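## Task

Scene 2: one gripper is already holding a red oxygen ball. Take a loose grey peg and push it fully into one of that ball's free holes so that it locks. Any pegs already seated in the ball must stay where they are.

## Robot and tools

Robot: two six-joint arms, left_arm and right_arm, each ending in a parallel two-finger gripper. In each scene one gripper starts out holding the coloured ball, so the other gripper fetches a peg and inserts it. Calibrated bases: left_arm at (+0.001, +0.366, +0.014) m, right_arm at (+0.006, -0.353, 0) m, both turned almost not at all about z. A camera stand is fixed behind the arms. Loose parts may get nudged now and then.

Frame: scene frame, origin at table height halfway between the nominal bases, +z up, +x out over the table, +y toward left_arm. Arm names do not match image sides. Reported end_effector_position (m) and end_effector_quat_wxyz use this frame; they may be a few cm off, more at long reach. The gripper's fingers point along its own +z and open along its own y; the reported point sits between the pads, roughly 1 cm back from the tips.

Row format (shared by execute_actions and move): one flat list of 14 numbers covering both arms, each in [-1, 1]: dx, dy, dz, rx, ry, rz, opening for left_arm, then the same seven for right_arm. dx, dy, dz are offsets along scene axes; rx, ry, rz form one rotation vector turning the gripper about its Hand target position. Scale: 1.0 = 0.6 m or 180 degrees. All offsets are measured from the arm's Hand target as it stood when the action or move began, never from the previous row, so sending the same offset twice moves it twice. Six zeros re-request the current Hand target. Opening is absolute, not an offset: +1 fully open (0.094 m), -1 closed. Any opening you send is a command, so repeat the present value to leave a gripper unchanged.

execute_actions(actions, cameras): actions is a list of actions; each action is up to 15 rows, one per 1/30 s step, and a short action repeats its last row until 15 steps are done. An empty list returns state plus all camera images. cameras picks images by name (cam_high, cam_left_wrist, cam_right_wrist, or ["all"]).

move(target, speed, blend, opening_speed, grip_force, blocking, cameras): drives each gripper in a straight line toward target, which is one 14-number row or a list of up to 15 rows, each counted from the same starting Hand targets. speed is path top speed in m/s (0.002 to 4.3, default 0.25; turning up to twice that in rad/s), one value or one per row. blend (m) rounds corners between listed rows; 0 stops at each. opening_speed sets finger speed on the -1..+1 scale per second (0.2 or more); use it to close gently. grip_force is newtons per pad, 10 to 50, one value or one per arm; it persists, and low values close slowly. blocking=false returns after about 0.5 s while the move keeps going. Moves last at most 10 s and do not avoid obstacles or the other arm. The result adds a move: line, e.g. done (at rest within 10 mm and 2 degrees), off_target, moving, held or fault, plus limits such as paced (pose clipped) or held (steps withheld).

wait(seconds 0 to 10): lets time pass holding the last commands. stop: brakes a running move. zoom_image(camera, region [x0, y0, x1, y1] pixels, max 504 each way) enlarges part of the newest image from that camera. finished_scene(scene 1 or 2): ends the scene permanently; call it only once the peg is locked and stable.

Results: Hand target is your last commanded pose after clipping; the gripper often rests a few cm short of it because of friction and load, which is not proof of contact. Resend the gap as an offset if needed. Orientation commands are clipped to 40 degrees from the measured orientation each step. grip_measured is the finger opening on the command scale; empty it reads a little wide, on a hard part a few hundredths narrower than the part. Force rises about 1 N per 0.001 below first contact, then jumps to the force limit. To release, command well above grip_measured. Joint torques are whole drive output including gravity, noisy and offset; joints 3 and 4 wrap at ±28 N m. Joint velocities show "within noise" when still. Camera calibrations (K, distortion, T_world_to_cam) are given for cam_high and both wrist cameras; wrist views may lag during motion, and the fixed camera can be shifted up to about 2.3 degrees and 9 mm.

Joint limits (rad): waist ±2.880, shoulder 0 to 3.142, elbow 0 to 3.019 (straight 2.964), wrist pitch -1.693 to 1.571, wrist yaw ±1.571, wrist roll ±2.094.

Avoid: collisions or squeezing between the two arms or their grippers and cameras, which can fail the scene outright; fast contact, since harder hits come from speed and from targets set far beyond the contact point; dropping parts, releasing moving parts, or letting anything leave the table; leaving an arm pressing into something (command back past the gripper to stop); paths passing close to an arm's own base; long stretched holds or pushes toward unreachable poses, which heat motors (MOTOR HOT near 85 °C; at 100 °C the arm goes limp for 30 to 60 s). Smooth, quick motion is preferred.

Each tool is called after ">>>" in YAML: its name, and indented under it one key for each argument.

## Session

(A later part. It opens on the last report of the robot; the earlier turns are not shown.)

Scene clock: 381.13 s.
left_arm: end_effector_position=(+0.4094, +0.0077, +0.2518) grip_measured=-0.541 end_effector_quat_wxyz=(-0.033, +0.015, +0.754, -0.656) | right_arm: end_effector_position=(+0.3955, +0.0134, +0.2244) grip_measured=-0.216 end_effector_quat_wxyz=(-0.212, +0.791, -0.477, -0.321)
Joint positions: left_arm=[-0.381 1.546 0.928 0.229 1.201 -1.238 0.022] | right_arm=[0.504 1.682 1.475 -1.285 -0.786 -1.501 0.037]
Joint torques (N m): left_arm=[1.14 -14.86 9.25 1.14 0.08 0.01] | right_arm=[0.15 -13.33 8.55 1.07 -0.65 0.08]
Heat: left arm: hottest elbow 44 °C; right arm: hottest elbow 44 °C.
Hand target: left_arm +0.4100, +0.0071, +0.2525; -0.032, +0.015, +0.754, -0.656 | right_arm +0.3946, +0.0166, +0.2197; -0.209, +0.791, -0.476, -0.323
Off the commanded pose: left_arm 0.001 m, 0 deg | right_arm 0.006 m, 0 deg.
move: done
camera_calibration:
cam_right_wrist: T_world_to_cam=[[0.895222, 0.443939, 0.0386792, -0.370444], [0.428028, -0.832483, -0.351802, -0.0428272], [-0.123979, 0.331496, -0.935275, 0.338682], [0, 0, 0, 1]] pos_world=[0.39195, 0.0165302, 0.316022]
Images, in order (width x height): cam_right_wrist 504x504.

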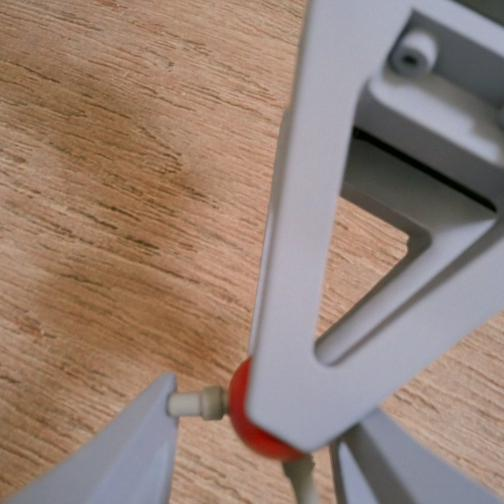

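>>> move:
  target: [0,0,0,0,0,0,-0.682579,0,0,0,0,0,0,-0.26]
  opening_speed: 0.2

>>> move:
  target: [0,0,0,0,0,0,-0.682579,0,0,0,0,0,0,-0.29]
  opening_speed: 0.2
  cameras: ["cam_right_wrist"]

>>> zoom_image:
  camera: "cam_right_wrist"
  region: [130, 320, 400, 504]

Scene clock: 382.97 s.
left_arm: end_effector_position=(+0.4094, +0.0077, +0.2518) grip_measured=-0.541 end_effector_quat_wxyz=(-0.033, +0.015, +0.754, -0.656) | right_arm: end_effector_position=(+0.3958, +0.0131, +0.2244) grip_measured=-0.252 end_effector_quat_wxyz=(-0.212, +0.790, -0.478, -0.321)
Joint positions: left_arm=[-0.381 1.546 0.928 0.229 1.201 -1.238 0.022] | right_arm=[0.503 1.682 1.475 -1.284 -0.786 -1.497 0.035]
Joint torques (N m): left_arm=[0.97 -15.27 9.22 1.17 0.1 0.01] | right_arm=[0.26 -13.45 8.59 1.09 -0.66 0.07]
Heat: left arm: hottest elbow 44 °C; right arm: hottest elbow 44 °C.
Hand target: left_arm +0.4100, +0.0071, +0.2525; -0.032, +0.015, +0.754, -0.656 | right_arm +0.3947, +0.0165, +0.2197; -0.209, +0.791, -0.476, -0.323
Off the commanded pose: left_arm 0.001 m, 0 deg | right_arm 0.006 m, 0 deg.
move: done

Scene clock: 383.50 s.
left_arm: end_effector_position=(+0.4094, +0.0077, +0.2518) grip_measured=-0.541 end_effector_quat_wxyz=(-0.033, +0.015, +0.754, -0.656) | right_arm: end_effector_position=(+0.3960, +0.0132, +0.2244) grip_measured=-0.287 end_effector_quat_wxyz=(-0.212, +0.789, -0.479, -0.321)
Joint positions: left_arm=[-0.381 1.546 0.928 0.229 1.201 -1.238 0.022] | right_arm=[0.503 1.682 1.475 -1.283 -0.786 -1.495 0.034]
Joint torques (N m): left_arm=[1.08 -15.21 9.22 1.18 0.11 0.01] | right_arm=[-0.09 -13.8 8.59 0.99 -0.65 0.04]
Heat: left arm: hottest elbow 44 °C; right arm: hottest elbow 44 °C.
Hand target: left_arm +0.4100, +0.0071, +0.2525; -0.032, +0.015, +0.754, -0.656 | right_arm +0.3946, +0.0166, +0.2197; -0.209, +0.791, -0.476, -0.323
Off the commanded pose: left_arm 0.001 m, 0 deg | right_arm 0.006 m, 1 deg.
move: done
camera_calibration:
cam_right_wrist: T_world_to_cam=[[0.897564, 0.439417, 0.03595, -0.371133], [0.422897, -0.835021, -0.351993, -0.0410571], [-0.124652, 0.331139, -0.935312, 0.339063], [0, 0, 0, 1]] pos_world=[0.392743, 0.0165216, 0.31602]
Images, in order (width x height): cam_right_wrist 504x504.

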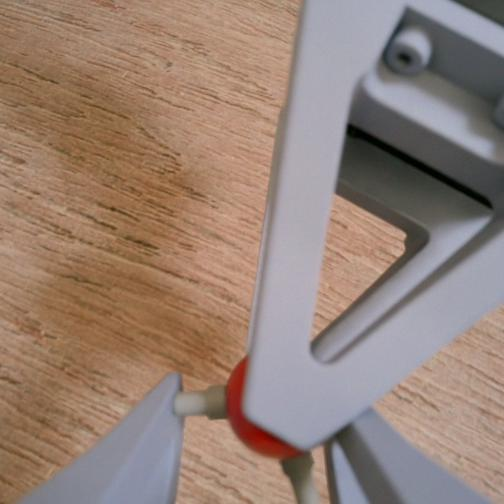

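Scaled by 1.867 from the camera's 504x504 image, which has a finer 720x720 frame.

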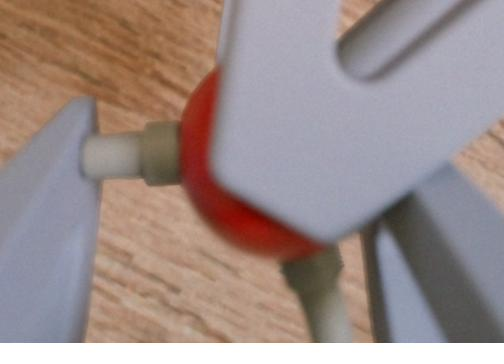

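Collar is nearly flush with the ball now; continuing the squeeze.

>>> move:
  target: [0,0,0,0,0,0,-0.682579,0,0,0,0,0,0,-0.33]
  opening_speed: 0.2

>>> move:
  target: [0,0,0,0,0,0,-0.682579,0,0,0,0,0,0,-0.38]
  opening_speed: 0.2
  cameras: ["cam_right_wrist"]

>>> zoom_image:
  camera: "cam_right_wrist"
  region: [130, 320, 400, 504]

Scene clock: 385.63 s.
left_arm: end_effector_position=(+0.4094, +0.0077, +0.2518) grip_measured=-0.541 end_effector_quat_wxyz=(-0.033, +0.015, +0.754, -0.656) | right_arm: end_effector_position=(+0.3960, +0.0132, +0.2244) grip_measured=-0.313 end_effector_quat_wxyz=(-0.211, +0.789, -0.480, -0.321)
Joint positions: left_arm=[-0.381 1.546 0.928 0.229 1.201 -1.238 0.022] | right_arm=[0.503 1.682 1.475 -1.283 -0.786 -1.493 0.032]
Joint torques (N m): left_arm=[1.14 -15.38 9.2 1.16 0.1 0] | right_arm=[0.15 -13.45 8.57 0.98 -0.65 0.02]
Heat: left arm: hottest elbow 44 °C; right arm: hottest elbow 44 °C.
Hand target: left_arm +0.4100, +0.0071, +0.2525; -0.032, +0.015, +0.754, -0.656 | right_arm +0.3946, +0.0166, +0.2197; -0.209, +0.791, -0.476, -0.323
Off the commanded pose: left_arm 0.001 m, 0 deg | right_arm 0.006 m, 1 deg.
move: done

Scene clock: 386.13 s.
left_arm: end_effector_position=(+0.4094, +0.0077, +0.2518) grip_measured=-0.541 end_effector_quat_wxyz=(-0.033, +0.015, +0.754, -0.656) | right_arm: end_effector_position=(+0.3960, +0.0132, +0.2244) grip_measured=-0.314 end_effector_quat_wxyz=(-0.211, +0.789, -0.480, -0.321)
Joint positions: left_arm=[-0.381 1.546 0.928 0.229 1.201 -1.238 0.022] | right_arm=[0.503 1.682 1.475 -1.283 -0.786 -1.493 0.032]
Joint torques (N m): left_arm=[0.97 -14.92 9.2 1.16 0.09 0] | right_arm=[0.21 -13.51 8.54 0.96 -0.66 0.03]
Heat: left arm: hottest elbow 44 °C; right arm: hottest elbow 44 °C.
Hand target: left_arm +0.4100, +0.0071, +0.2525; -0.032, +0.015, +0.754, -0.656 | right_arm +0.3946, +0.0166, +0.2197; -0.209, +0.791, -0.476, -0.323
Off the commanded pose: left_arm 0.001 m, 0 deg | right_arm 0.006 m, 1 deg.
move: done
camera_calibration:
cam_right_wrist: T_world_to_cam=[[0.898218, 0.438189, 0.0345667, -0.37106], [0.421297, -0.835826, -0.351998, -0.0403742], [-0.12535, 0.330734, -0.935362, 0.339338], [0, 0, 0, 1]] pos_world=[0.392839, 0.016618, 0.316018]
Images, in order (width x height): cam_right_wrist 504x504.

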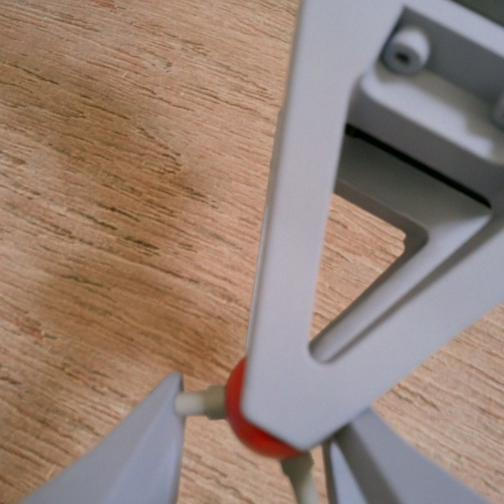

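Scaled by 1.867 from the camera's 504x504 image, which has a finer 720x720 frame.

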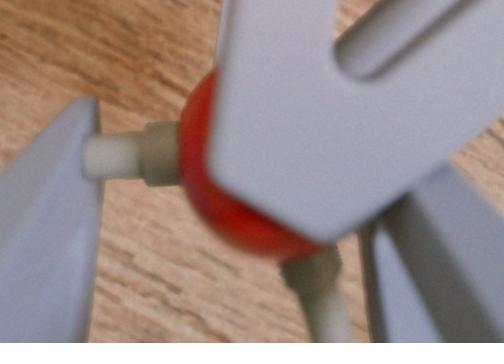

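>>> move:
  target: [0,0,0,0,0,0,-0.682579,0,0,0,0,0,0,-0.5]
  opening_speed: 0.3

>>> move:
  target: [0,0,0,0,0,0,-0.682579,0,0,0,0,0,0,0.1]
  opening_speed: 0.3
  cameras: ["cam_right_wrist"]

>>> zoom_image:
  camera: "cam_right_wrist"
  region: [130, 320, 400, 504]

Scene clock: 387.67 s.
left_arm: end_effector_position=(+0.4094, +0.0077, +0.2518) grip_measured=-0.541 end_effector_quat_wxyz=(-0.033, +0.015, +0.754, -0.656) | right_arm: end_effector_position=(+0.3960, +0.0132, +0.2244) grip_measured=-0.314 end_effector_quat_wxyz=(-0.211, +0.789, -0.480, -0.321)
Joint positions: left_arm=[-0.381 1.546 0.928 0.229 1.201 -1.238 0.022] | right_arm=[0.503 1.682 1.475 -1.283 -0.786 -1.493 0.032]
Joint torques (N m): left_arm=[0.97 -15.27 9.18 1.14 0.1 -0.01] | right_arm=[0.32 -13.45 8.58 0.98 -0.66 0.01]
Heat: left arm: hottest elbow 44 °C; right arm: hottest elbow 44 °C.
Hand target: left_arm +0.4100, +0.0071, +0.2525; -0.032, +0.015, +0.754, -0.656 | right_arm +0.3946, +0.0166, +0.2197; -0.209, +0.791, -0.476, -0.323
Off the commanded pose: left_arm 0.001 m, 0 deg | right_arm 0.006 m, 1 deg.
move: done

Scene clock: 389.97 s.
left_arm: end_effector_position=(+0.4094, +0.0077, +0.2518) grip_measured=-0.541 end_effector_quat_wxyz=(-0.033, +0.015, +0.754, -0.656) | right_arm: end_effector_position=(+0.3960, +0.0132, +0.2244) grip_measured=+0.098 end_effector_quat_wxyz=(-0.211, +0.789, -0.480, -0.321)
Joint positions: left_arm=[-0.381 1.546 0.928 0.229 1.201 -1.238 0.022] | right_arm=[0.503 1.682 1.475 -1.283 -0.786 -1.493 0.052]
Joint torques (N m): left_arm=[1.26 -15.15 9.24 1.18 0.1 0.02] | right_arm=[0.38 -13.45 8.57 1.01 -0.67 0.02]
Heat: left arm: hottest elbow 44 °C; right arm: hottest elbow 44 °C.
Hand target: left_arm +0.4100, +0.0071, +0.2525; -0.032, +0.015, +0.754, -0.656 | right_arm +0.3946, +0.0166, +0.2197; -0.209, +0.791, -0.476, -0.323
Off the commanded pose: left_arm 0.001 m, 0 deg | right_arm 0.006 m, 1 deg.
move: done
camera_calibration:
cam_right_wrist: T_world_to_cam=[[0.898218, 0.438189, 0.0345667, -0.37106], [0.421297, -0.835826, -0.351998, -0.0403742], [-0.12535, 0.330734, -0.935362, 0.339338], [0, 0, 0, 1]] pos_world=[0.392839, 0.016618, 0.316018]
Images, in order (width x height): cam_right_wrist 504x504.

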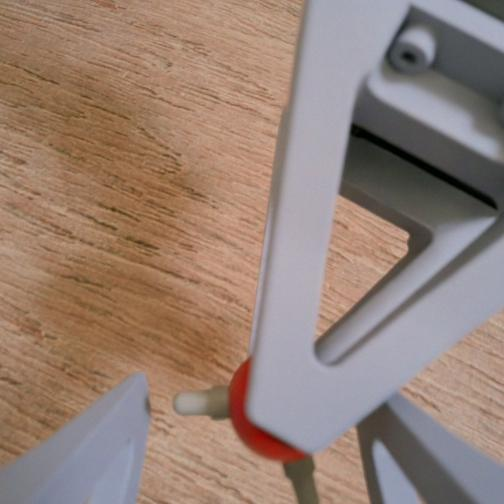

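Scaled by 1.867 from the camera's 504x504 image, which has a finer 720x720 frame.

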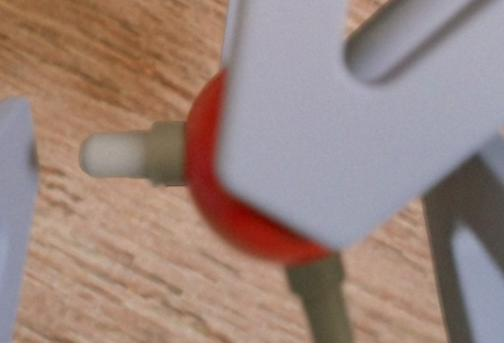

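>>> move:
  target: [0,0,0,0,0,0,-0.682579,0.035,-0.08,0.09,0,0,0,0.1]
  speed: 0.12
  cameras: ["cam_right_wrist"]

>>> zoom_image:
  camera: "cam_right_wrist"
  region: [180, 240, 340, 400]

Scene clock: 392.57 s.
left_arm: end_effector_position=(+0.4092, +0.0074, +0.2518) grip_measured=-0.541 end_effector_quat_wxyz=(-0.034, +0.015, +0.754, -0.656) | right_arm: end_effector_position=(+0.4048, -0.0347, +0.2524) grip_measured=+0.099 end_effector_quat_wxyz=(-0.189, +0.784, -0.486, -0.336)
Joint positions: left_arm=[-0.382 1.546 0.928 0.229 1.201 -1.238 0.022] | right_arm=[0.411 1.682 1.549 -1.511 -0.788 -1.632 0.052]
Joint torques (N m): left_arm=[1.26 -15.27 9.2 1.17 0.11 0.01] | right_arm=[-0.79 -14.33 12.86 0.09 -0.64 -0.03]
Heat: left arm: hottest elbow 44 °C; right arm: hottest elbow 44 °C.
Hand target: left_arm +0.4098, +0.0070, +0.2525; -0.032, +0.015, +0.754, -0.656 | right_arm +0.4156, -0.0314, +0.2737; -0.209, +0.791, -0.476, -0.323
Off the commanded pose: left_arm 0.001 m, 0 deg | right_arm 0.024 m, 3 deg.
move: off_target (right_arm)
camera_calibration:
cam_right_wrist: T_world_to_cam=[[0.895789, 0.444002, -0.0206157, -0.343768], [0.408973, -0.841506, -0.352999, -0.0692252], [-0.17408, 0.307781, -0.935397, 0.401427], [0, 0, 0, 1]] pos_world=[0.406136, -0.0291716, 0.34397]
Images, in order (width x height): cam_right_wrist 504x504.

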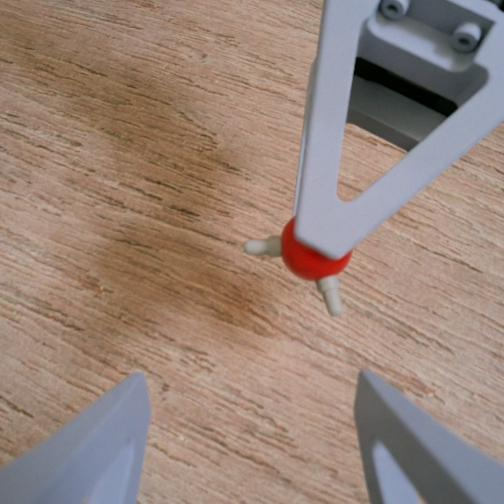

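Scaled by 3.150 from the camera's 504x504 image, which has a finer 720x720 frame.

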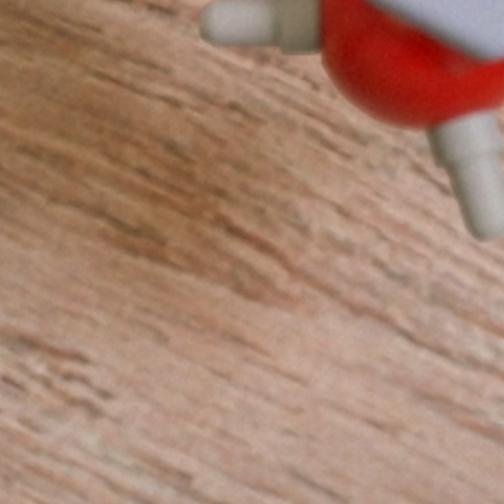

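>>> zoom_image:
  camera: "cam_right_wrist"
  region: [235, 205, 365, 335]

Scaled by 3.877 from the camera's 504x504 image, which has a finer 720x720 frame.

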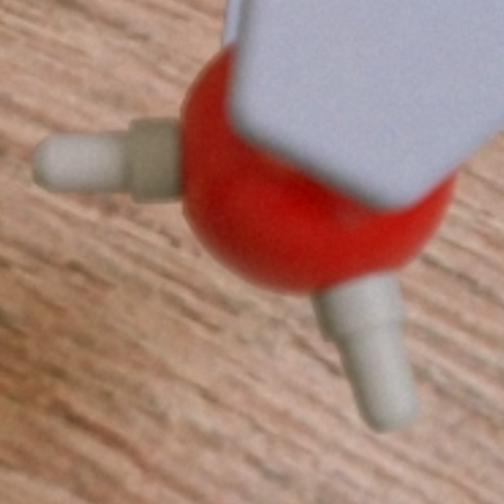

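>>> finished_scene:
  scene: 2

The scene is finished: the task was done.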